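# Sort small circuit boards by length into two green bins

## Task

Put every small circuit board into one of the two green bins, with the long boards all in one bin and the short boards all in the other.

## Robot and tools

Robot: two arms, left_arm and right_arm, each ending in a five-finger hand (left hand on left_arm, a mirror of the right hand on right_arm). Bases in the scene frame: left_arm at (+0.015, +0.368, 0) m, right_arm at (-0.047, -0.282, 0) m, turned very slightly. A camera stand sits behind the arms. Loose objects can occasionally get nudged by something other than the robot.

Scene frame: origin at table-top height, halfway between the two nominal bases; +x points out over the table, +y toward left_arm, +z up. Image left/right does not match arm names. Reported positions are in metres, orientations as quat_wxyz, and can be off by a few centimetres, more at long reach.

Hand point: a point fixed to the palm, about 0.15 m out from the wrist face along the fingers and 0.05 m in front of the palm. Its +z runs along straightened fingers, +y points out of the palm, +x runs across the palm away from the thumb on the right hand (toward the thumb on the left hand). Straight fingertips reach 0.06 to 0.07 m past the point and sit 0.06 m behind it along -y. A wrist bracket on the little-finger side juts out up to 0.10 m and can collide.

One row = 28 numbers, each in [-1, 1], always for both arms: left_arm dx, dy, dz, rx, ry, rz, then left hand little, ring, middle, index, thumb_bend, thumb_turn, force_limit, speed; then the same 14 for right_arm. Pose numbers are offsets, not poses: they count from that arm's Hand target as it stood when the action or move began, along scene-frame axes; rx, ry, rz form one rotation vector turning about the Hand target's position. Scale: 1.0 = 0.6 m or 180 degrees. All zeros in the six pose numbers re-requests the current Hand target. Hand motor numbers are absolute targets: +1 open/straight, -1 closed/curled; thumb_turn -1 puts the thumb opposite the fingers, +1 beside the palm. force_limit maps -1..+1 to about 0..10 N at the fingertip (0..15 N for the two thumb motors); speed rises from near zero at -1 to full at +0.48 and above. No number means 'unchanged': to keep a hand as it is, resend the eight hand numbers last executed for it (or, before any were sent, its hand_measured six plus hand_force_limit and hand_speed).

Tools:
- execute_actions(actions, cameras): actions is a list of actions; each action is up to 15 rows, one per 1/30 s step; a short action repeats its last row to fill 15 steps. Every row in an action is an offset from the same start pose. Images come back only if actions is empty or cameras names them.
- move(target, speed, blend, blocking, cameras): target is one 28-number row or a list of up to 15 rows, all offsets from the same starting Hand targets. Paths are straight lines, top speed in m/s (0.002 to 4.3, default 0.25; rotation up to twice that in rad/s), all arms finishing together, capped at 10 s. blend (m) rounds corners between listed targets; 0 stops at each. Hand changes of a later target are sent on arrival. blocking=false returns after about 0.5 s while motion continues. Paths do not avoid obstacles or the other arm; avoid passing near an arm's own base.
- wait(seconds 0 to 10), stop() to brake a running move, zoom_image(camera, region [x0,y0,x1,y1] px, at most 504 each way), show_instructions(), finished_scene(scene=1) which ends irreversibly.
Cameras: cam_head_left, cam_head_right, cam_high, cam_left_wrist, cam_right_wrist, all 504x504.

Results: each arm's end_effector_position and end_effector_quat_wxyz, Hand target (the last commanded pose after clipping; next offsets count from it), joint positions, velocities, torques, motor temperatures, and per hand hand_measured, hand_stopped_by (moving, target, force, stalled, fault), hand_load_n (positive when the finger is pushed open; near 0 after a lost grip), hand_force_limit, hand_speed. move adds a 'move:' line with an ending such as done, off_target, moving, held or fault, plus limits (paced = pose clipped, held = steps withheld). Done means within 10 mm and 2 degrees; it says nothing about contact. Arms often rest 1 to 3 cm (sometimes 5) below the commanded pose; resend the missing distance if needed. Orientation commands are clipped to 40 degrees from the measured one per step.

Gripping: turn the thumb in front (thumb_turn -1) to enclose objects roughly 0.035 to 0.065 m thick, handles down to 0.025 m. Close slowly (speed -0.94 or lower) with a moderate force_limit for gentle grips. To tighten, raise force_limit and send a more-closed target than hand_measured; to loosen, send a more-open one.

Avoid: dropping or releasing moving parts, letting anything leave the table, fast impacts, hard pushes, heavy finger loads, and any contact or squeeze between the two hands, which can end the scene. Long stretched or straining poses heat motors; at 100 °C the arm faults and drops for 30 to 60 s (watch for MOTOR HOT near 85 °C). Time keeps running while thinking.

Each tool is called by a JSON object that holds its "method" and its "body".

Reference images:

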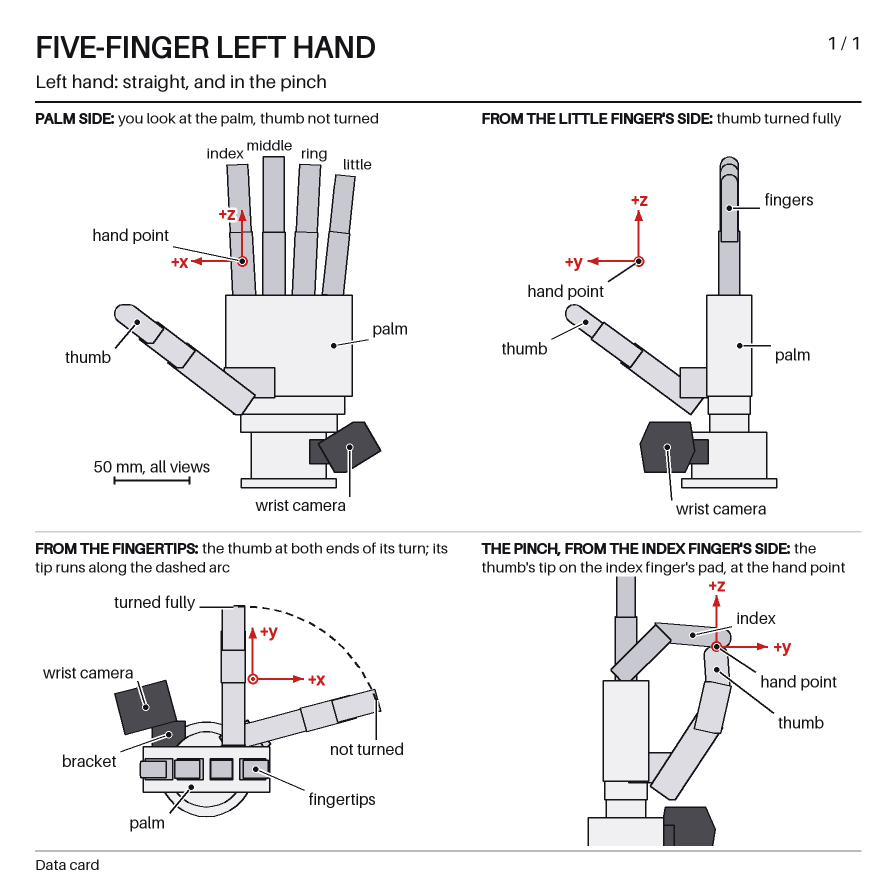

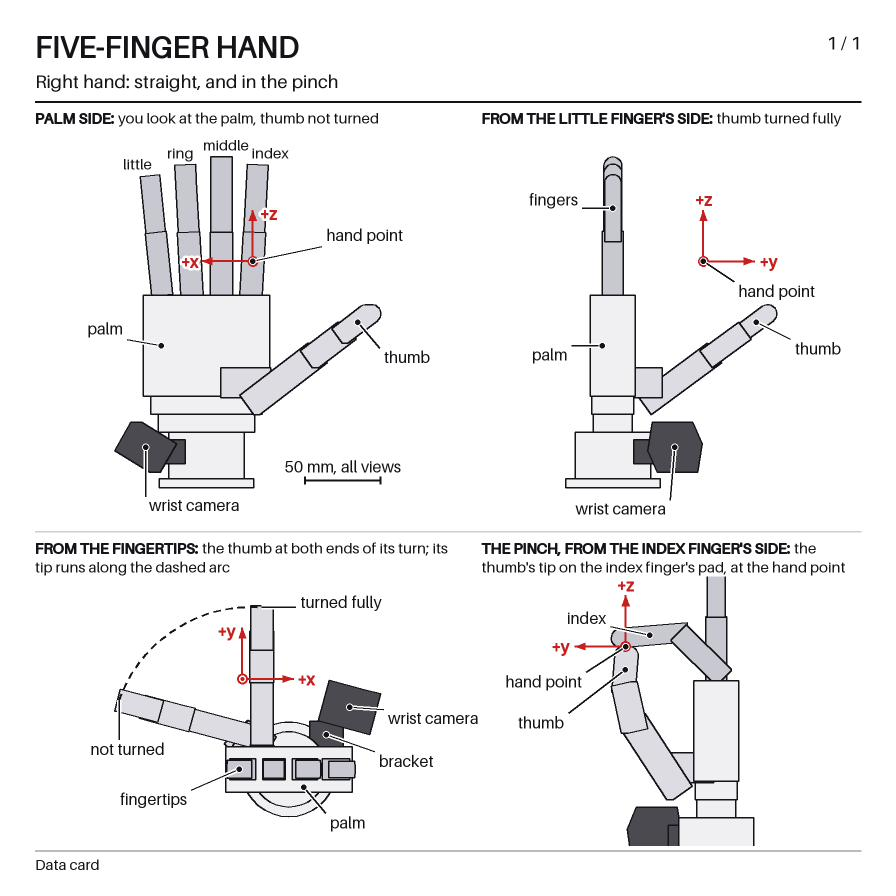

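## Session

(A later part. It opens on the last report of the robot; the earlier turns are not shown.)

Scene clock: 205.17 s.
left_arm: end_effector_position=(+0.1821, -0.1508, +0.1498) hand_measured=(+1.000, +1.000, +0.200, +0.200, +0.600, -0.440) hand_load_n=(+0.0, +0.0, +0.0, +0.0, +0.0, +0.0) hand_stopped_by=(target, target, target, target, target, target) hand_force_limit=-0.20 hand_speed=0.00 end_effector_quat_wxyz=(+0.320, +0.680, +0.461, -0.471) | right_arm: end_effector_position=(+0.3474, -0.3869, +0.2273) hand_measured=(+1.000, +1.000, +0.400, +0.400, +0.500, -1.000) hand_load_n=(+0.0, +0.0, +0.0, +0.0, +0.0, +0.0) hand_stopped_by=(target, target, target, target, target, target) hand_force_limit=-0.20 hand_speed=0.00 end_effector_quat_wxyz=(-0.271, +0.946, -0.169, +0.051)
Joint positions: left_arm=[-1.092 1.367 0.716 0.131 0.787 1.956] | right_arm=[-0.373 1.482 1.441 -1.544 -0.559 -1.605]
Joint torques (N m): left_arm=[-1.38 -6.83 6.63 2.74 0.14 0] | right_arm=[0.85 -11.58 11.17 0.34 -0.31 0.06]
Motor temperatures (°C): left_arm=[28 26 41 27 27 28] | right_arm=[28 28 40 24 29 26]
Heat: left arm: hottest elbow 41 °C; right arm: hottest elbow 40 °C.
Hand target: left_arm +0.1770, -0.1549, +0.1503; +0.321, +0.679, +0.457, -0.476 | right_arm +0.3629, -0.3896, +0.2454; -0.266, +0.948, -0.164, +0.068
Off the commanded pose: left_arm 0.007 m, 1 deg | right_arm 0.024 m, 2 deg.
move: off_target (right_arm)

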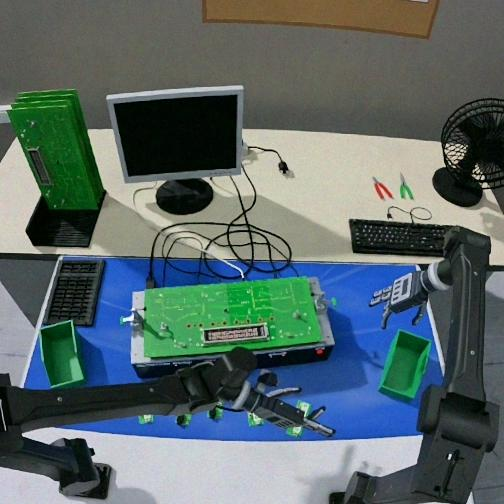

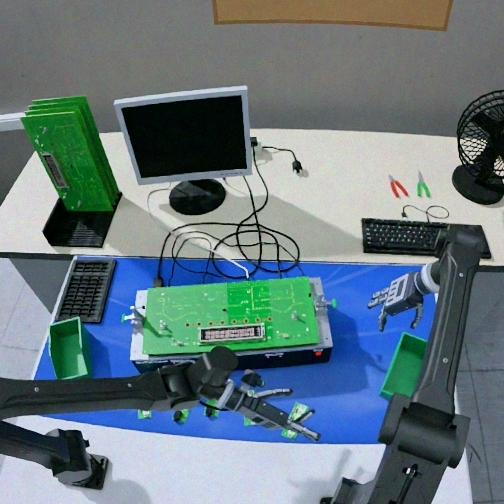

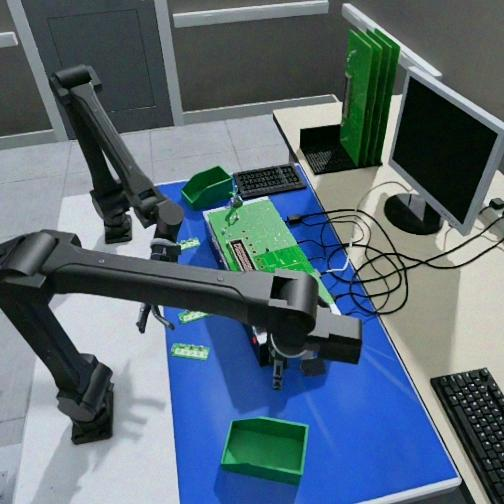

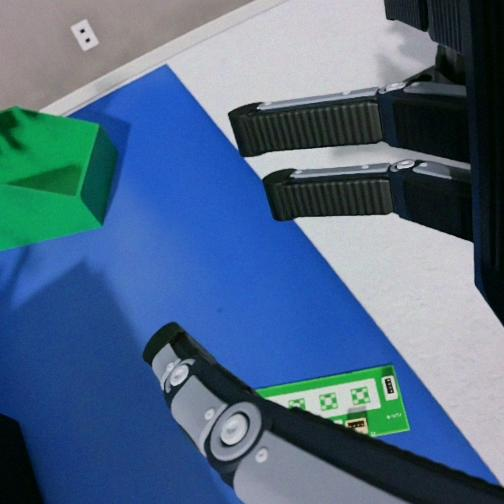

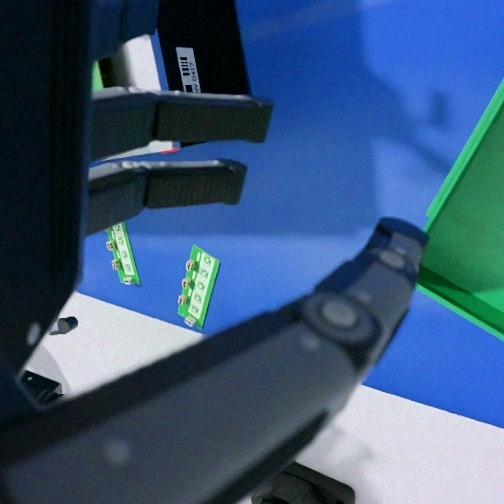

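{"method": "move", "body": {"target": [0,0,-0.133,0,0,0, 1,1,0.1,0.1,0.5,-0.44,-0.2,0, 0,0,0,0,0,0, 1,1,0.4,0.4,0.5,-1,-0.2,0], "cameras": ["cam_head_left","cam_head_right","cam_left_wrist"], "speed": 0.15}}

{"method": "zoom_image", "body": {"camera": "cam_head_left", "region": [200, 350, 350, 460]}}

{"method": "zoom_image", "body": {"camera": "cam_left_wrist", "region": [80, 100, 480, 500]}}

Scene clock: 208.77 s.
left_arm: end_effector_position=(+0.1819, -0.1508, +0.0683) hand_measured=(+1.000, +1.000, +0.100, +0.100, +0.500, -0.440) hand_load_n=(+0.0, -0.5, +0.0, +0.0, +0.0, +0.0) hand_stopped_by=(target, target, target, target, target, target) hand_force_limit=-0.20 hand_speed=0.00 end_effector_quat_wxyz=(+0.318, +0.680, +0.462, -0.471) | right_arm: end_effector_position=(+0.3474, -0.3869, +0.2273) hand_measured=(+1.000, +1.000, +0.400, +0.400, +0.500, -1.000) hand_load_n=(+0.0, +0.0, +0.0, +0.0, +0.0, -0.5) hand_stopped_by=(target, target, target, target, target, target) hand_force_limit=-0.20 hand_speed=0.00 end_effector_quat_wxyz=(-0.271, +0.946, -0.169, +0.051)
Joint positions: left_arm=[-1.092 1.567 0.635 0.409 0.787 1.955] | right_arm=[-0.373 1.482 1.441 -1.544 -0.559 -1.605]
Joint torques (N m): left_arm=[-1.44 -7.82 5.39 2.96 0.15 -0.06] | right_arm=[0.73 -11.69 11.15 0.32 -0.3 0.06]
Heat: left arm: hottest elbow 41 °C; right arm: hottest elbow 40 °C.
Hand target: left_arm +0.1769, -0.1550, +0.0704; +0.321, +0.679, +0.457, -0.476 | right_arm +0.3629, -0.3896, +0.2454; -0.266, +0.948, -0.164, +0.068
Off the commanded pose: left_arm 0.007 m, 1 deg | right_arm 0.024 m, 2 deg.
move: off_target (right_arm)
Images, in order (width x height): cam_head_left 504x504, cam_head_right 504x504, cam_left_wrist 504x504.

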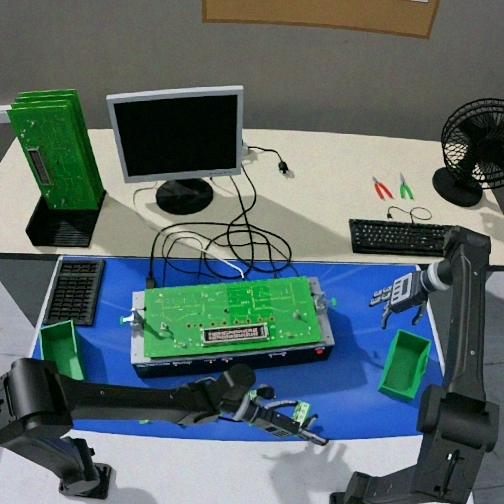

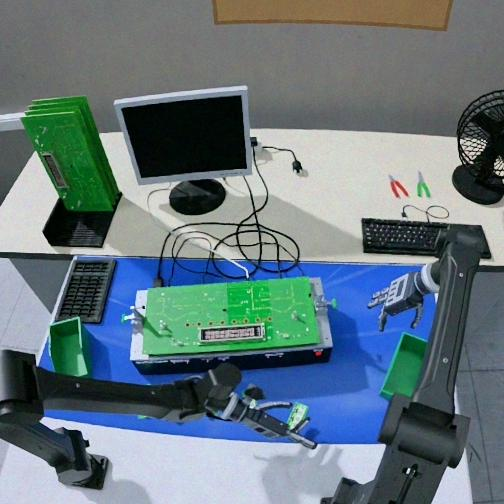

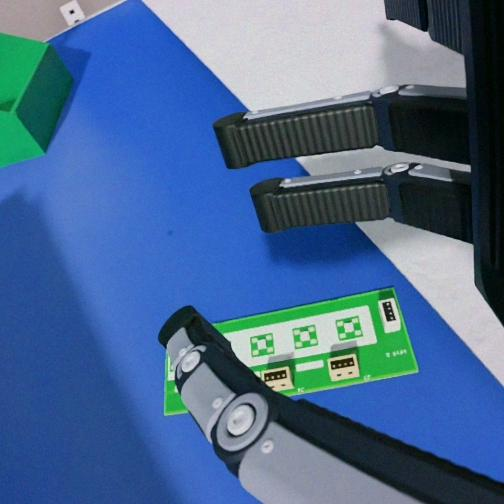

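Scaled by 3.360.

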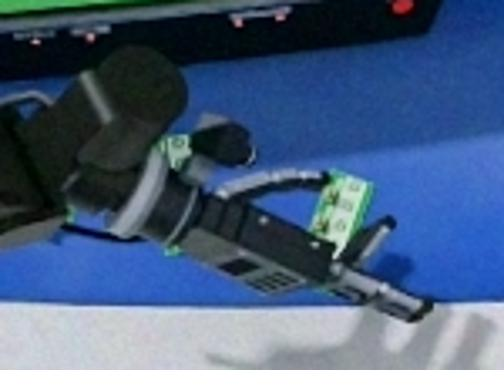

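Scaled by 1.260.

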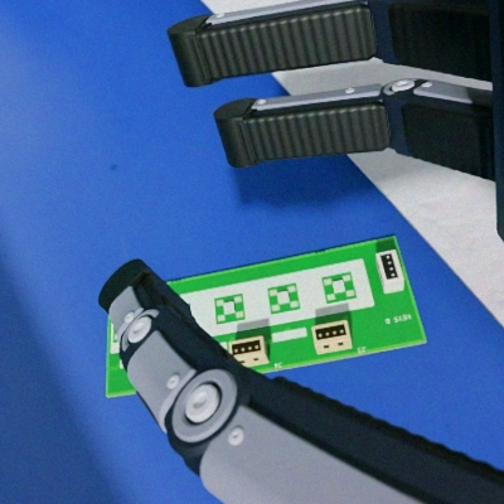

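{"method": "move", "body": {"target": [0,0,-0.052,0,0,0, 1,1,0.24,0.24,0.55,-0.3,-0.2,0, 0,0,0,0,0,0, 1,1,0.4,0.4,0.5,-1,-0.2,0], "cameras": ["cam_head_left","cam_head_right","cam_left_wrist"], "speed": 0.12}}

{"method": "zoom_image", "body": {"camera": "cam_head_left", "region": [230, 380, 350, 460]}}

{"method": "zoom_image", "body": {"camera": "cam_left_wrist", "region": [80, 100, 480, 500]}}

Scene clock: 215.40 s.
left_arm: end_effector_position=(+0.1821, -0.1512, +0.0376) hand_measured=(+1.000, +1.000, +0.240, +0.240, +0.550, -0.300) hand_load_n=(+0.0, +0.0, +0.0, +0.0, +0.0, +0.5) hand_stopped_by=(target, target, target, target, target, target) hand_force_limit=-0.20 hand_speed=0.00 end_effector_quat_wxyz=(+0.319, +0.680, +0.462, -0.472) | right_arm: end_effector_position=(+0.3474, -0.3869, +0.2273) hand_measured=(+1.000, +1.000, +0.400, +0.400, +0.500, -1.000) hand_load_n=(+0.0, +0.0, +0.0, +0.0, +0.0, +0.0) hand_stopped_by=(target, target, target, target, target, target) hand_force_limit=-0.20 hand_speed=0.00 end_effector_quat_wxyz=(-0.271, +0.946, -0.169, +0.051)
Joint positions: left_arm=[-1.092 1.66 0.619 0.519 0.787 1.955] | right_arm=[-0.373 1.482 1.441 -1.544 -0.559 -1.605]
Joint torques (N m): left_arm=[-1.32 -8.23 4.71 2.91 0.15 -0.06] | right_arm=[0.85 -11.63 11.17 0.29 -0.31 0.07]
Heat: left arm: hottest elbow 40 °C; right arm: hottest elbow 41 °C.
Hand target: left_arm +0.1769, -0.1549, +0.0392; +0.321, +0.679, +0.457, -0.476 | right_arm +0.3629, -0.3896, +0.2454; -0.266, +0.948, -0.164, +0.068
Off the commanded pose: left_arm 0.007 m, 1 deg | right_arm 0.024 m, 2 deg.
move: off_target (right_arm)
Images, in order (width x height): cam_head_left 504x504, cam_head_right 504x504, cam_left_wrist 504x504.

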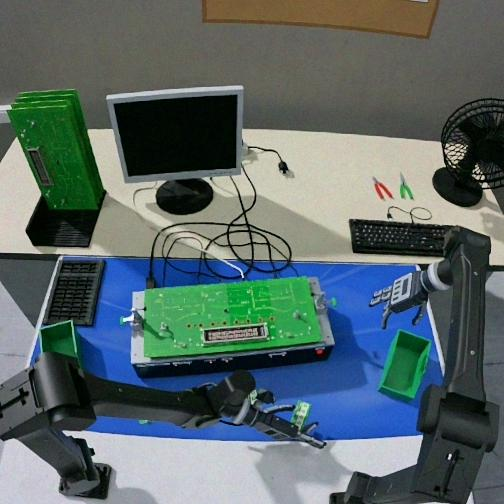

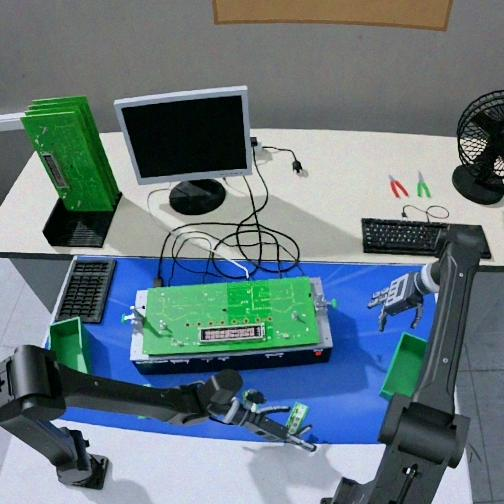

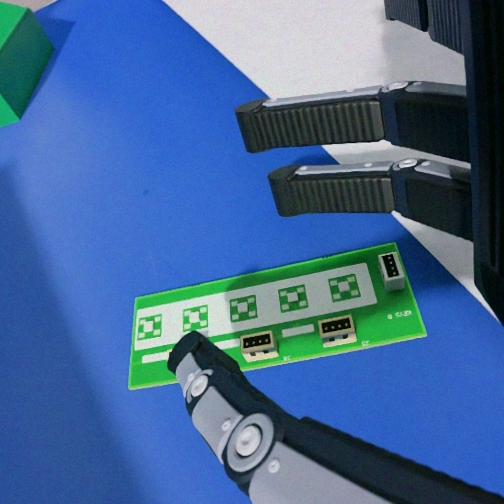

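Scaled by 4.200.

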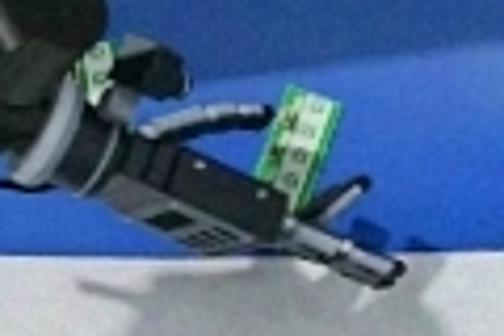

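Scaled by 1.260.

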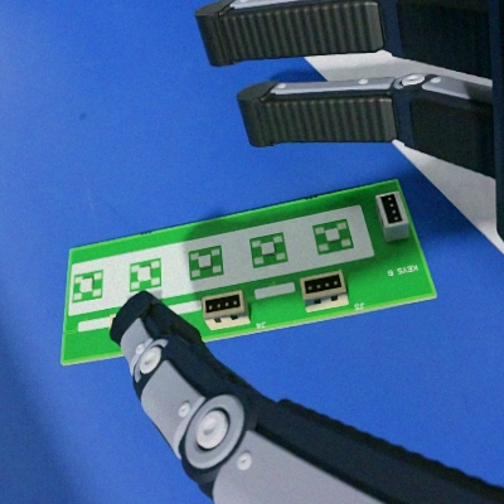

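{"method": "move", "body": {"target": [0,0,-0.02,0,0,0, 1,1,0.24,0.24,0.6,-0.3,-0.2,0, 0,0,0,0,0,0, 1,1,0.4,0.4,0.5,-1,-0.2,0], "cameras": ["cam_left_wrist"], "speed": 0.06}}

{"method": "zoom_image", "body": {"camera": "cam_left_wrist", "region": [80, 100, 480, 500]}}

Scene clock: 218.53 s.
left_arm: end_effector_position=(+0.1826, -0.1522, +0.0272) hand_measured=(+1.000, +1.000, +0.240, +0.240, +0.600, -0.300) hand_load_n=(+0.0, +0.0, +0.0, +0.0, +0.0, +0.0) hand_stopped_by=(target, target, target, target, target, target) hand_force_limit=-0.20 hand_speed=0.00 end_effector_quat_wxyz=(+0.320, +0.680, +0.461, -0.472) | right_arm: end_effector_position=(+0.3474, -0.3869, +0.2273) hand_measured=(+1.000, +1.000, +0.400, +0.400, +0.500, -1.000) hand_load_n=(+0.0, +0.0, +0.0, +0.0, +0.0, +0.0) hand_stopped_by=(target, target, target, target, target, target) hand_force_limit=-0.20 hand_speed=0.00 end_effector_quat_wxyz=(-0.271, +0.946, -0.169, +0.051)
Joint positions: left_arm=[-1.092 1.697 0.617 0.561 0.787 1.955] | right_arm=[-0.373 1.482 1.441 -1.544 -0.559 -1.605]
Joint torques (N m): left_arm=[-1.38 -8.29 4.37 3.03 0.15 -0.06] | right_arm=[0.67 -11.63 11.17 0.34 -0.31 0.06]
Heat: left arm: hottest elbow 40 °C; right arm: hottest elbow 42 °C.
Hand target: left_arm +0.1769, -0.1550, +0.0272; +0.321, +0.679, +0.457, -0.476 | right_arm +0.3629, -0.3896, +0.2454; -0.266, +0.948, -0.164, +0.068
Off the commanded pose: left_arm 0.006 m, 1 deg | right_arm 0.024 m, 2 deg.
move: off_target (right_arm)
Images, in order (width x height): cam_left_wrist 504x504.

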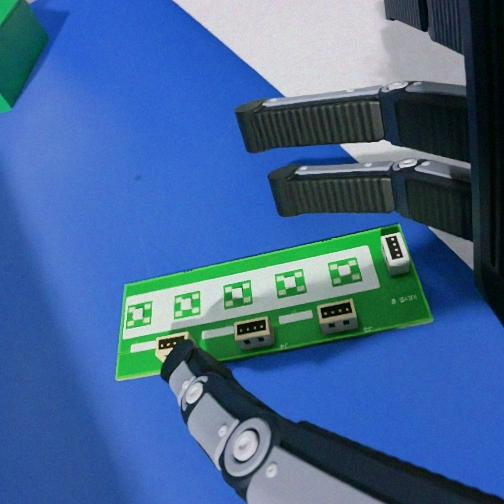

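Scaled by 1.260.

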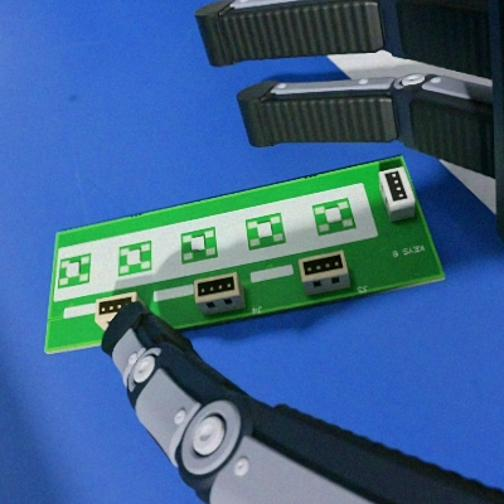

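{"method": "move", "body": {"target": [0,0,-0.012,0,0,0, 1,1,0.24,0.24,0.75,-0.3,-0.2,0, 0,0,0,0,0,0, 1,1,0.4,0.4,0.5,-1,-0.2,0], "cameras": ["cam_left_wrist"], "speed": 0.06}}

{"method": "zoom_image", "body": {"camera": "cam_left_wrist", "region": [80, 100, 480, 500]}}

Scene clock: 220.93 s.
left_arm: end_effector_position=(+0.1832, -0.1532, +0.0216) hand_measured=(+1.000, +1.000, +0.240, +0.240, +0.750, -0.300) hand_load_n=(+0.0, +0.0, +0.0, +0.0, +0.0, +0.0) hand_stopped_by=(target, target, target, target, target, target) hand_force_limit=-0.20 hand_speed=0.00 end_effector_quat_wxyz=(+0.322, +0.680, +0.460, -0.472) | right_arm: end_effector_position=(+0.3474, -0.3869, +0.2273) hand_measured=(+1.000, +1.000, +0.400, +0.400, +0.500, -1.000) hand_load_n=(+0.0, +0.0, -0.5, +0.0, +0.0, +0.0) hand_stopped_by=(target, target, target, target, target, target) hand_force_limit=-0.20 hand_speed=0.00 end_effector_quat_wxyz=(-0.271, +0.946, -0.169, +0.051)
Joint positions: left_arm=[-1.092 1.719 0.617 0.587 0.787 1.955] | right_arm=[-0.373 1.482 1.441 -1.544 -0.559 -1.605]
Joint torques (N m): left_arm=[-1.38 -8.29 4.11 2.91 0.14 -0.06] | right_arm=[0.62 -11.52 11.17 0.31 -0.31 0.06]
Heat: left arm: hottest elbow 40 °C; right arm: hottest elbow 42 °C.
Hand target: left_arm +0.1770, -0.1550, +0.0201; +0.321, +0.679, +0.457, -0.476 | right_arm +0.3629, -0.3896, +0.2454; -0.266, +0.948, -0.164, +0.068
Off the commanded pose: left_arm 0.007 m, 1 deg | right_arm 0.024 m, 2 deg.
move: off_target (right_arm)
Images, in order (width x height): cam_left_wrist 504x504.

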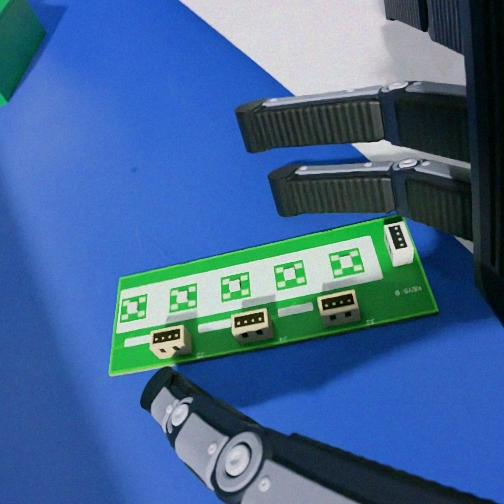

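Scaled by 1.260.

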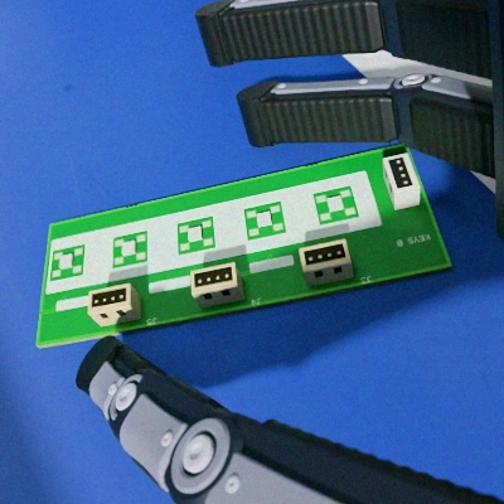

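{"method": "move", "body": {"target": [[0,0,0.07,0,0,0, 1,1,0.24,0.24,0.75,-0.3,-0.2,0, 0,0,0,0,0,0, 1,1,0.4,0.4,0.5,-1,-0.2,0],[-0.008,0,0.07,0,0,0.1667, 1,1,0.24,0.24,0.75,-0.3,-0.2,0, 0,0,0,0,0,0, 1,1,0.4,0.4,0.5,-1,-0.2,0],[-0.008,0,0.015,0,0,0.1667, 1,1,0.24,0.24,0.75,-0.3,-0.2,0, 0,0,0,0,0,0, 1,1,0.4,0.4,0.5,-1,-0.2,0]], "cameras": ["cam_left_wrist","cam_head_left"], "speed": 0.12}}

{"method": "zoom_image", "body": {"camera": "cam_left_wrist", "region": [80, 100, 480, 500]}}

Scene clock: 230.07 s.
left_arm: end_effector_position=(+0.1773, -0.1507, +0.0250) hand_measured=(+1.000, +1.000, +0.240, +0.240, +0.750, -0.300) hand_load_n=(+0.0, +0.0, +0.0, +0.0, +0.0, +0.0) hand_stopped_by=(target, target, target, target, target, target) hand_force_limit=-0.20 hand_speed=0.00 end_effector_quat_wxyz=(+0.429, +0.543, +0.622, -0.367) | right_arm: end_effector_position=(+0.3474, -0.3869, +0.2273) hand_measured=(+1.000, +1.000, +0.400, +0.400, +0.500, -1.000) hand_load_n=(+0.0, +0.0, +0.0, +0.0, +0.0, +0.0) hand_stopped_by=(target, target, target, target, target, target) hand_force_limit=-0.20 hand_speed=0.00 end_effector_quat_wxyz=(-0.271, +0.946, -0.169, +0.051)
Joint positions: left_arm=[-1.356 1.7 0.563 0.765 0.063 1.606] | right_arm=[-0.373 1.482 1.441 -1.544 -0.559 -1.605]
Joint torques (N m): left_arm=[-1.32 -8.41 4.42 3.29 -0.15 -0.06] | right_arm=[0.79 -11.63 11.18 0.32 -0.31 0.06]
Heat: left arm: hottest elbow 39 °C; right arm: hottest elbow 43 °C.
Hand target: left_arm +0.1721, -0.1550, +0.0290; +0.433, +0.538, +0.617, -0.376 | right_arm +0.3629, -0.3896, +0.2454; -0.266, +0.948, -0.164, +0.068
Off the commanded pose: left_arm 0.008 m, 1 deg | right_arm 0.024 m, 2 deg.
move: off_target (right_arm)
Images, in order (width x height): cam_head_left 504x504, cam_left_wrist 504x504.

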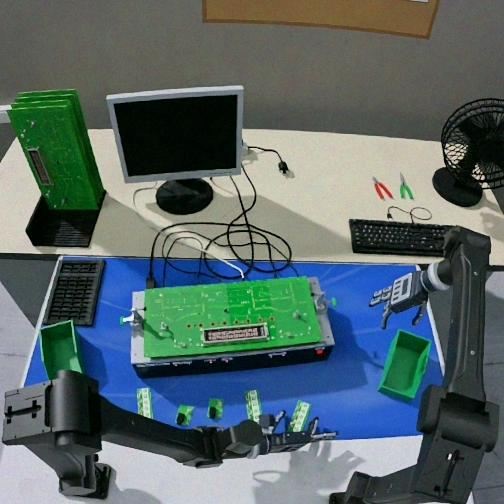

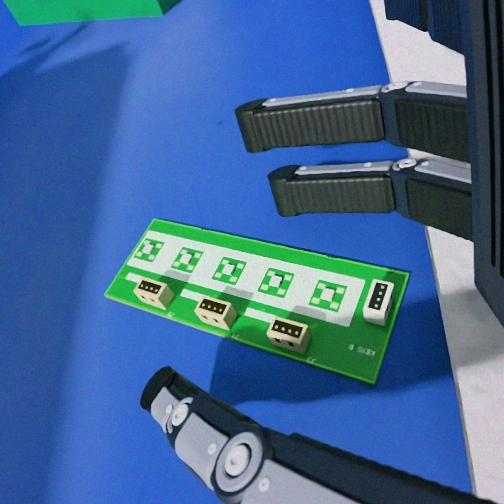

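Scaled by 1.260.

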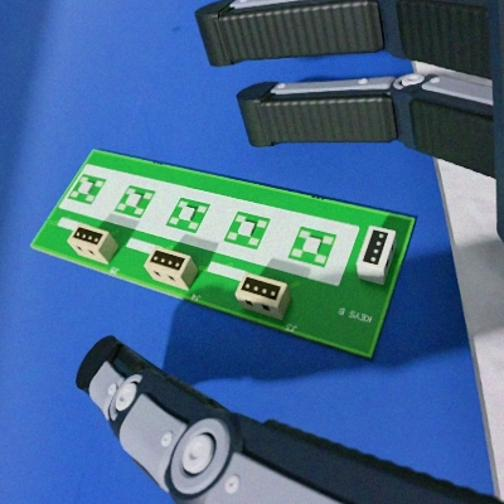

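{"method": "move", "body": {"target": [[-0.016,-0.002,0.03,0,0,0, 1,1,0.24,0.24,0.75,-0.3,-0.2,0, 0,0,0,0,0,0, 1,1,0.4,0.4,0.5,-1,-0.2,0],[-0.016,-0.002,-0.015,0,0,0, 1,1,0.24,0.24,0.75,-0.3,-0.2,0, 0,0,0,0,0,0, 1,1,0.4,0.4,0.5,-1,-0.2,0]], "cameras": ["cam_left_wrist"], "speed": 0.08}}

{"method": "zoom_image", "body": {"camera": "cam_left_wrist", "region": [80, 100, 480, 500]}}

Scene clock: 233.77 s.
left_arm: end_effector_position=(+0.1678, -0.1543, +0.0203) hand_measured=(+1.000, +1.000, +0.240, +0.240, +0.750, -0.300) hand_load_n=(+0.0, +0.0, +0.0, -0.5, +0.0, +0.0) hand_stopped_by=(target, target, target, target, target, target) hand_force_limit=-0.20 hand_speed=0.00 end_effector_quat_wxyz=(+0.432, +0.541, +0.620, -0.369) | right_arm: end_effector_position=(+0.3474, -0.3869, +0.2273) hand_measured=(+1.000, +1.000, +0.400, +0.400, +0.500, -1.000) hand_load_n=(+0.0, +0.0, +0.0, +0.0, +0.0, +0.0) hand_stopped_by=(target, target, target, target, target, target) hand_force_limit=-0.20 hand_speed=0.00 end_effector_quat_wxyz=(-0.271, +0.946, -0.169, +0.051)
Joint positions: left_arm=[-1.383 1.726 0.563 0.801 0.038 1.597] | right_arm=[-0.373 1.482 1.441 -1.544 -0.559 -1.605]
Joint torques (N m): left_arm=[-1.26 -8.18 4.04 3.12 -0.14 -0.06] | right_arm=[0.73 -11.69 11.17 0.34 -0.31 0.07]
Heat: left arm: hottest elbow 39 °C; right arm: hottest elbow 44 °C.
Hand target: left_arm +0.1626, -0.1562, +0.0200; +0.433, +0.538, +0.617, -0.376 | right_arm +0.3629, -0.3896, +0.2454; -0.266, +0.948, -0.164, +0.068
Off the commanded pose: left_arm 0.006 m, 1 deg | right_arm 0.024 m, 2 deg.
move: off_target (right_arm)
Images, in order (width x height): cam_left_wrist 504x504.

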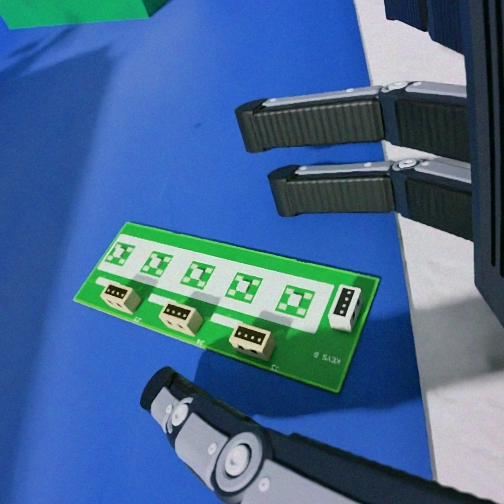

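Scaled by 1.260.

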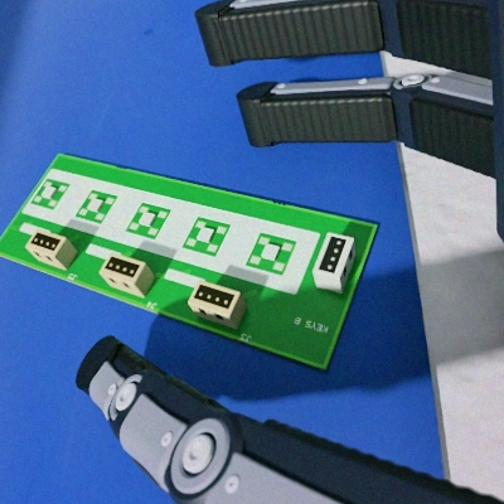

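{"method": "move", "body": {"target": [0,0,-0.010,0,0,0, 1,1,0.24,0.24,0.75,-0.3,-0.2,0, 0,0,0,0,0,0, 1,1,0.4,0.4,0.5,-1,-0.2,0], "cameras": ["cam_left_wrist"], "speed": 0.05}}

{"method": "zoom_image", "body": {"camera": "cam_left_wrist", "region": [80, 100, 480, 500]}}

Scene clock: 236.33 s.
left_arm: end_effector_position=(+0.1680, -0.1560, +0.0193) hand_measured=(+1.000, +1.000, +0.240, +0.240, +0.750, -0.300) hand_load_n=(-0.5, +0.0, +0.0, -0.5, +0.5, -0.5) hand_stopped_by=(target, target, target, target, target, target) hand_force_limit=-0.20 hand_speed=0.00 end_effector_quat_wxyz=(+0.437, +0.539, +0.617, -0.372) | right_arm: end_effector_position=(+0.3474, -0.3869, +0.2273) hand_measured=(+1.000, +1.000, +0.400, +0.400, +0.500, -1.000) hand_load_n=(+0.0, +0.0, +0.0, +0.0, +0.0, +0.0) hand_stopped_by=(target, target, target, target, target, target) hand_force_limit=-0.20 hand_speed=0.00 end_effector_quat_wxyz=(-0.271, +0.946, -0.169, +0.051)
Joint positions: left_arm=[-1.384 1.741 0.563 0.828 0.037 1.597] | right_arm=[-0.373 1.482 1.441 -1.544 -0.559 -1.605]
Joint torques (N m): left_arm=[-1.2 -7.65 3.92 2.77 -0.13 -0.07] | right_arm=[0.85 -11.69 11.12 0.32 -0.31 0.06]
Heat: left arm: hottest elbow 39 °C; right arm: hottest elbow 44 °C.
Hand target: left_arm +0.1626, -0.1561, +0.0140; +0.433, +0.538, +0.617, -0.376 | right_arm +0.3629, -0.3896, +0.2454; -0.266, +0.948, -0.164, +0.068
Off the commanded pose: left_arm 0.008 m, 1 deg | right_arm 0.024 m, 2 deg.
move: off_target (right_arm)
Images, in order (width x height): cam_left_wrist 504x504.

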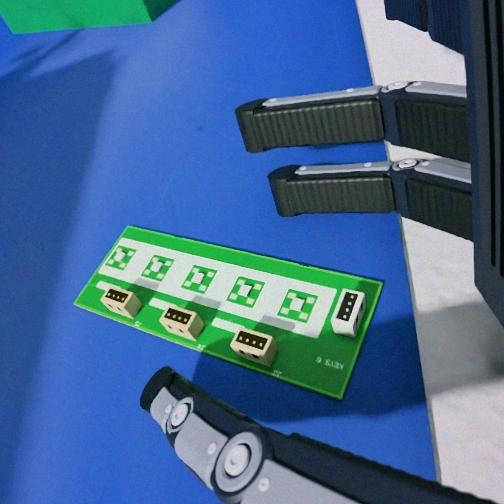

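Scaled by 1.260.

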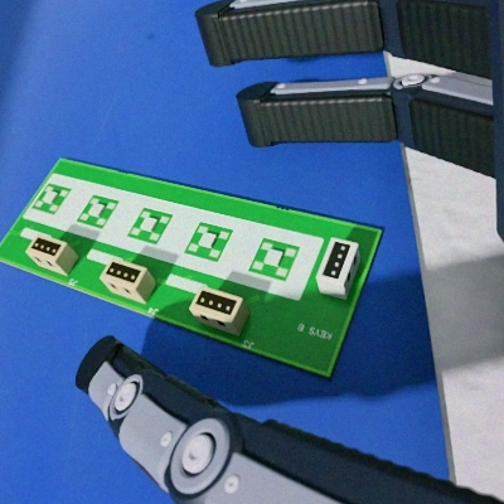

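{"method": "move", "body": {"target": [0,0,0,0,0,0, 1,1,0.1,0.05,0.75,-0.3,-0.4,-0.5, 0,0,0,0,0,0, 1,1,0.4,0.4,0.5,-1,-0.2,0], "cameras": ["cam_left_wrist"], "speed": 0.05}}

{"method": "zoom_image", "body": {"camera": "cam_left_wrist", "region": [80, 100, 480, 500]}}

Scene clock: 237.83 s.
left_arm: end_effector_position=(+0.1679, -0.1559, +0.0189) hand_measured=(+1.000, +1.000, +0.100, +0.050, +0.750, -0.300) hand_load_n=(+0.0, +0.0, +0.0, +0.0, +0.5, -1.0) hand_stopped_by=(target, target, target, target, target, target) hand_force_limit=-0.40 hand_speed=-0.50 end_effector_quat_wxyz=(+0.436, +0.539, +0.617, -0.372) | right_arm: end_effector_position=(+0.3474, -0.3869, +0.2273) hand_measured=(+1.000, +1.000, +0.400, +0.400, +0.500, -1.000) hand_load_n=(+0.0, +0.0, +0.0, +0.0, +0.0, +0.0) hand_stopped_by=(target, target, target, target, target, target) hand_force_limit=-0.20 hand_speed=0.00 end_effector_quat_wxyz=(-0.271, +0.946, -0.169, +0.051)
Joint positions: left_arm=[-1.384 1.741 0.563 0.828 0.037 1.597] | right_arm=[-0.373 1.482 1.441 -1.544 -0.559 -1.605]
Joint torques (N m): left_arm=[-1.2 -7.82 3.92 2.99 -0.12 -0.06] | right_arm=[0.62 -11.63 11.18 0.34 -0.31 0.06]
Heat: left arm: hottest elbow 38 °C; right arm: hottest elbow 44 °C.
Hand target: left_arm +0.1625, -0.1562, +0.0139; +0.433, +0.538, +0.617, -0.376 | right_arm +0.3629, -0.3896, +0.2454; -0.266, +0.948, -0.164, +0.068
Off the commanded pose: left_arm 0.007 m, 1 deg | right_arm 0.024 m, 2 deg.
move: off_target (right_arm)
Images, in order (width x height): cam_left_wrist 504x504.

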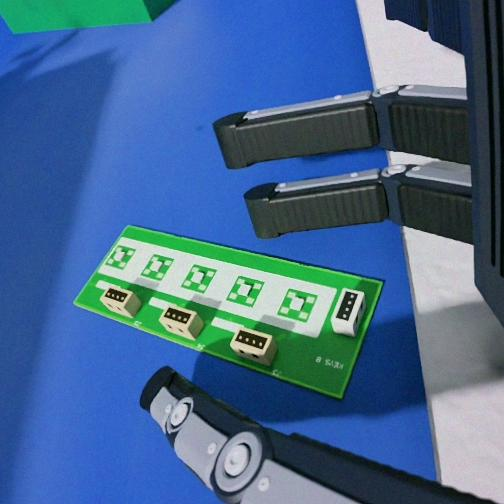

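Scaled by 1.260.

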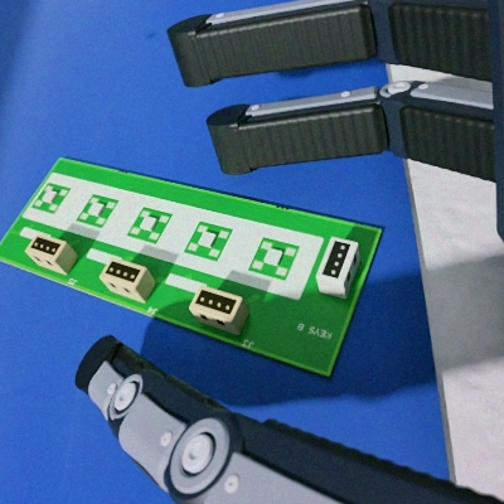

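{"method": "move", "body": {"target": [0,0,0,0,0,0, 1,1,-0.1,-0.15,0.75,-0.3,-0.4,-0.5, 0,0,0,0,0,0, 1,1,0.4,0.4,0.5,-1,-0.2,0], "cameras": ["cam_left_wrist"], "speed": 0.05}}

{"method": "zoom_image", "body": {"camera": "cam_left_wrist", "region": [80, 100, 480, 500]}}

Scene clock: 239.70 s.
left_arm: end_effector_position=(+0.1679, -0.1559, +0.0189) hand_measured=(+1.000, +1.000, -0.100, -0.150, +0.750, -0.300) hand_load_n=(+0.0, +0.0, +0.0, +0.0, +0.5, -1.5) hand_stopped_by=(target, target, target, target, target, target) hand_force_limit=-0.40 hand_speed=-0.50 end_effector_quat_wxyz=(+0.436, +0.539, +0.617, -0.372) | right_arm: end_effector_position=(+0.3474, -0.3869, +0.2273) hand_measured=(+1.000, +1.000, +0.400, +0.400, +0.500, -1.000) hand_load_n=(+0.0, +0.0, +0.0, +0.0, +0.0, +0.0) hand_stopped_by=(target, target, target, target, target, target) hand_force_limit=-0.20 hand_speed=0.00 end_effector_quat_wxyz=(-0.271, +0.946, -0.169, +0.051)
Joint positions: left_arm=[-1.384 1.741 0.563 0.828 0.037 1.597] | right_arm=[-0.373 1.482 1.441 -1.544 -0.559 -1.605]
Joint torques (N m): left_arm=[-1.2 -7.71 3.92 2.97 -0.11 -0.06] | right_arm=[0.73 -11.63 11.17 0.29 -0.31 0.05]
Heat: left arm: hottest elbow 38 °C; right arm: hottest elbow 44 °C.
Hand target: left_arm +0.1625, -0.1562, +0.0139; +0.433, +0.538, +0.617, -0.376 | right_arm +0.3629, -0.3896, +0.2454; -0.266, +0.948, -0.164, +0.068
Off the commanded pose: left_arm 0.007 m, 1 deg | right_arm 0.024 m, 2 deg.
move: off_target (right_arm)
Images, in order (width x height): cam_left_wrist 504x504.

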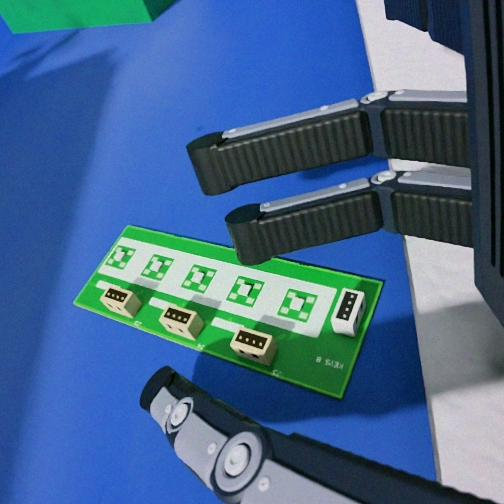

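Scaled by 1.260.

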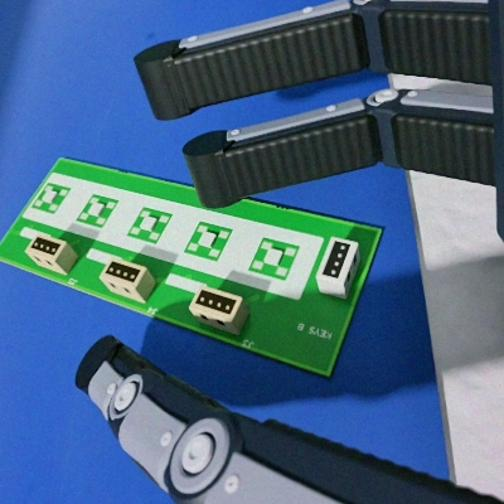

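{"method": "move", "body": {"target": [0,0,0,0,0,0, 1,1,0.15,0.15,0.75,-0.45,-0.2,0, 0,0,0,0,0,0, 1,1,0.4,0.4,0.5,-1,-0.2,0], "cameras": ["cam_left_wrist"], "speed": 0.05}}

{"method": "move", "body": {"target": [0,0,-0.004,0,0,0, 1,1,0.15,0.15,0.75,-0.45,-0.2,0, 0,0,0,0,0,0, 1,1,0.4,0.4,0.5,-1,-0.2,0], "cameras": ["cam_left_wrist"], "speed": 0.05}}

{"method": "zoom_image", "body": {"camera": "cam_left_wrist", "region": [80, 100, 480, 500]}}

Scene clock: 242.37 s.
left_arm: end_effector_position=(+0.1682, -0.1552, +0.0170) hand_measured=(+1.000, +1.000, +0.150, +0.150, +0.750, -0.450) hand_load_n=(+0.0, +0.0, +0.0, -1.0, +0.0, +0.5) hand_stopped_by=(target, target, target, target, target, target) hand_force_limit=-0.20 hand_speed=0.00 end_effector_quat_wxyz=(+0.436, +0.539, +0.618, -0.371) | right_arm: end_effector_position=(+0.3474, -0.3869, +0.2273) hand_measured=(+1.000, +1.000, +0.400, +0.400, +0.500, -1.000) hand_load_n=(+0.0, +0.0, +0.0, +0.0, +0.0, +0.0) hand_stopped_by=(target, target, target, target, target, target) hand_force_limit=-0.20 hand_speed=0.00 end_effector_quat_wxyz=(-0.271, +0.946, -0.169, +0.051)
Joint positions: left_arm=[-1.384 1.746 0.562 0.832 0.035 1.597] | right_arm=[-0.373 1.482 1.441 -1.544 -0.559 -1.605]
Joint torques (N m): left_arm=[-1.2 -8.06 3.93 2.85 -0.02 -0.06] | right_arm=[0.73 -11.63 11.15 0.35 -0.3 0.05]
Heat: left arm: hottest elbow 38 °C; right arm: hottest elbow 44 °C.
Hand target: left_arm +0.1625, -0.1561, +0.0139; +0.433, +0.538, +0.617, -0.376 | right_arm +0.3629, -0.3896, +0.2454; -0.266, +0.948, -0.164, +0.068
Off the commanded pose: left_arm 0.007 m, 1 deg | right_arm 0.024 m, 2 deg.
move: off_target (right_arm)
Images, in order (width x height): cam_left_wrist 504x504.

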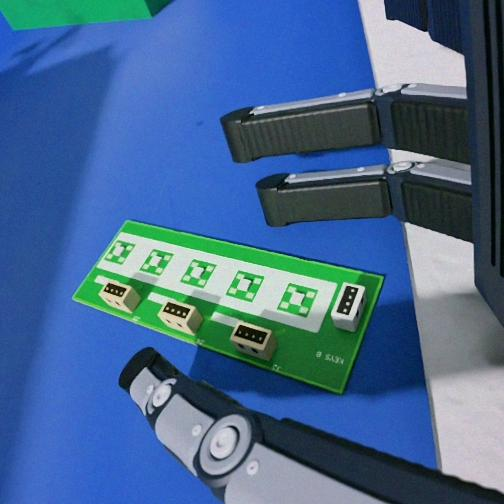

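Scene clock: 243.13 s.
left_arm: end_effector_position=(+0.1683, -0.1557, +0.0171) hand_measured=(+1.000, +1.000, +0.150, +0.150, +0.750, -0.450) hand_load_n=(+0.0, +0.0, +0.0, -1.5, +0.0, +0.5) hand_stopped_by=(target, target, target, target, target, target) hand_force_limit=-0.20 hand_speed=0.00 end_effector_quat_wxyz=(+0.437, +0.538, +0.617, -0.371) | right_arm: end_effector_position=(+0.3474, -0.3869, +0.2273) hand_measured=(+1.000, +1.000, +0.400, +0.400, +0.500, -1.000) hand_load_n=(+0.0, +0.5, +0.0, +0.0, +0.0, +0.0) hand_stopped_by=(target, target, target, target, target, target) hand_force_limit=-0.20 hand_speed=0.00 end_effector_quat_wxyz=(-0.271, +0.946, -0.169, +0.051)
Joint positions: left_arm=[-1.384 1.749 0.562 0.838 0.035 1.597] | right_arm=[-0.373 1.482 1.441 -1.544 -0.559 -1.605]
Joint torques (N m): left_arm=[-1.2 -7.59 3.89 2.78 -0.02 -0.06] | right_arm=[0.79 -11.69 11.21 0.32 -0.31 0.06]
Heat: left arm: hottest elbow 38 °C; right arm: hottest elbow 44 °C.
Hand target: left_arm +0.1625, -0.1561, +0.0116; +0.433, +0.538, +0.617, -0.377 | right_arm +0.3629, -0.3896, +0.2454; -0.266, +0.948, -0.164, +0.068
Off the commanded pose: left_arm 0.008 m, 1 deg | right_arm 0.024 m, 2 deg.
move: off_target (right_arm)
Images, in order (width x height): cam_left_wrist 504x504.

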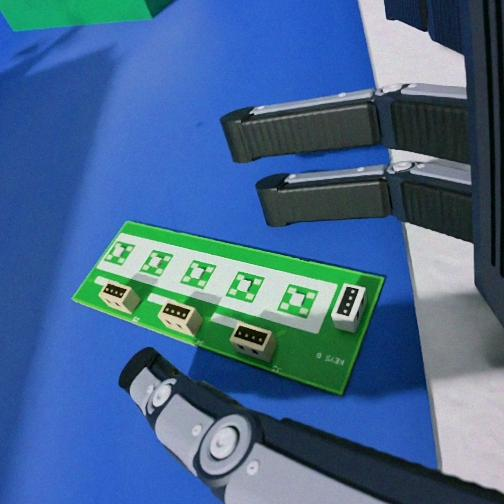

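Scaled by 1.260.

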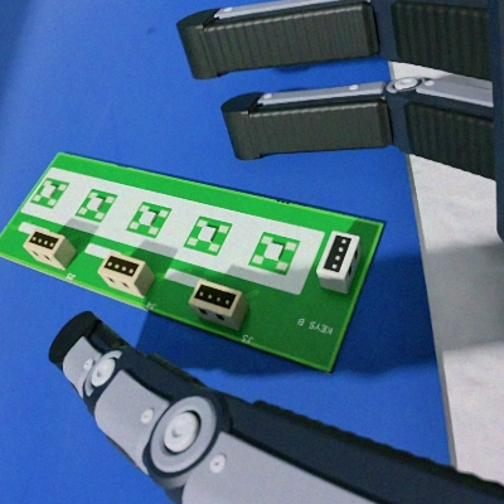

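{"method": "move", "body": {"target": [0,0,0.004,0,0,0, 1,1,0.0,0.0,0.75,-0.38,-0.2,-0.3, 0,0,0,0,0,0, 1,1,0.4,0.4,0.5,-1,-0.2,0], "cameras": ["cam_left_wrist"], "speed": 0.05}}

{"method": "zoom_image", "body": {"camera": "cam_left_wrist", "region": [80, 100, 480, 500]}}

Scene clock: 245.53 s.
left_arm: end_effector_position=(+0.1682, -0.1553, +0.0153) hand_measured=(+1.000, +1.000, +0.000, +0.000, +0.750, -0.380) hand_load_n=(+0.0, +0.0, +0.0, +0.0, -0.5, -2.0) hand_stopped_by=(target, target, target, target, target, target) hand_force_limit=-0.20 hand_speed=-0.30 end_effector_quat_wxyz=(+0.436, +0.539, +0.618, -0.371) | right_arm: end_effector_position=(+0.3474, -0.3869, +0.2273) hand_measured=(+1.000, +1.000, +0.400, +0.400, +0.500, -1.000) hand_load_n=(+0.0, +0.0, +0.0, +0.0, +0.0, +0.0) hand_stopped_by=(target, target, target, target, target, target) hand_force_limit=-0.20 hand_speed=0.00 end_effector_quat_wxyz=(-0.271, +0.946, -0.169, +0.051)
Joint positions: left_arm=[-1.384 1.752 0.562 0.838 0.035 1.597] | right_arm=[-0.373 1.482 1.441 -1.544 -0.559 -1.605]
Joint torques (N m): left_arm=[-1.2 -8.59 3.9 2.56 -0.03 -0.06] | right_arm=[0.73 -11.52 11.19 0.32 -0.31 0.05]
Motor temperatures (°C): left_arm=[28 26 38 27 27 28] | right_arm=[28 29 45 24 28 26]
Heat: left arm: hottest elbow 38 °C; right arm: hottest elbow 45 °C.
Hand target: left_arm +0.1626, -0.1561, +0.0140; +0.433, +0.538, +0.617, -0.376 | right_arm +0.3629, -0.3896, +0.2454; -0.266, +0.948, -0.164, +0.068
Off the commanded pose: left_arm 0.006 m, 1 deg | right_arm 0.024 m, 2 deg.
move: off_target (right_arm)
Images, in order (width x height): cam_left_wrist 504x504.

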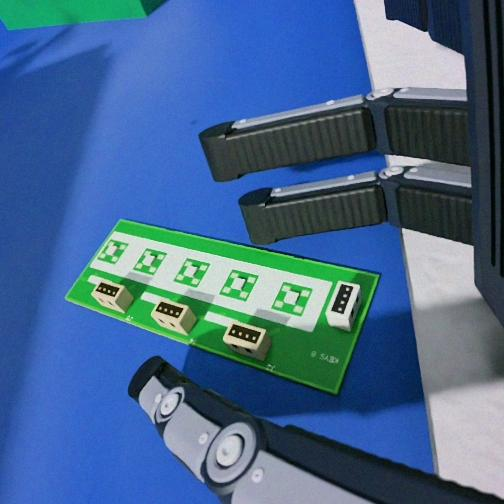

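Scaled by 1.260.

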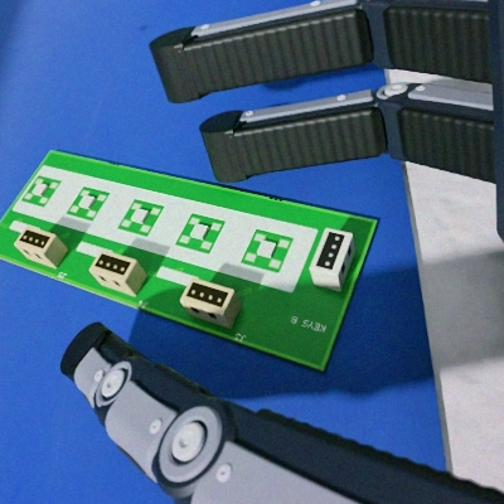

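{"method": "move", "body": {"target": [0,0,0.0,0,0,0, 1,1,-0.1,-0.1,0.75,-0.42,-0.2,-0.3, 0,0,0,0,0,0, 1,1,0.4,0.4,0.5,-1,-0.2,0], "cameras": ["cam_left_wrist"], "speed": 0.05}}

{"method": "zoom_image", "body": {"camera": "cam_left_wrist", "region": [80, 100, 480, 500]}}

Scene clock: 246.90 s.
left_arm: end_effector_position=(+0.1680, -0.1552, +0.0151) hand_measured=(+1.000, +1.000, -0.100, -0.100, +0.750, -0.420) hand_load_n=(+0.0, +0.0, +0.0, +0.0, +0.0, +0.5) hand_stopped_by=(target, target, target, target, target, target) hand_force_limit=-0.20 hand_speed=-0.30 end_effector_quat_wxyz=(+0.436, +0.539, +0.618, -0.371) | right_arm: end_effector_position=(+0.3474, -0.3869, +0.2273) hand_measured=(+1.000, +1.000, +0.400, +0.400, +0.500, -1.000) hand_load_n=(-0.5, +0.0, +0.0, +0.0, -0.5, +0.0) hand_stopped_by=(target, target, target, target, target, target) hand_force_limit=-0.20 hand_speed=0.00 end_effector_quat_wxyz=(-0.271, +0.946, -0.169, +0.051)
Joint positions: left_arm=[-1.384 1.752 0.562 0.838 0.035 1.596] | right_arm=[-0.373 1.482 1.441 -1.544 -0.559 -1.605]
Joint torques (N m): left_arm=[-1.2 -8.59 3.9 2.56 -0.04 -0.05] | right_arm=[0.79 -11.58 11.14 0.32 -0.31 0.06]
Heat: left arm: hottest elbow 38 °C; right arm: hottest elbow 45 °C.
Hand target: left_arm +0.1624, -0.1561, +0.0140; +0.433, +0.538, +0.617, -0.376 | right_arm +0.3629, -0.3896, +0.2454; -0.266, +0.948, -0.164, +0.068
Off the commanded pose: left_arm 0.006 m, 1 deg | right_arm 0.024 m, 2 deg.
move: off_target (right_arm)
Images, in order (width x height): cam_left_wrist 504x504.

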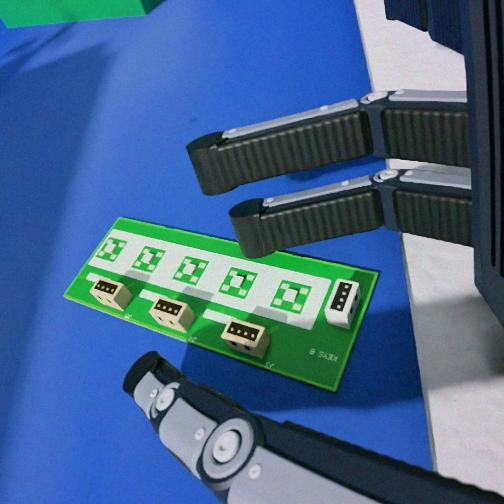

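Scaled by 1.260.

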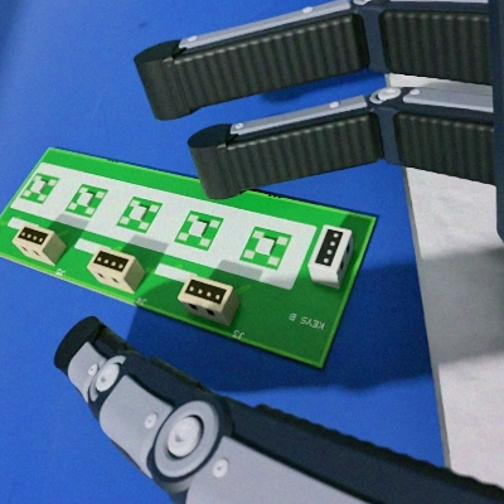

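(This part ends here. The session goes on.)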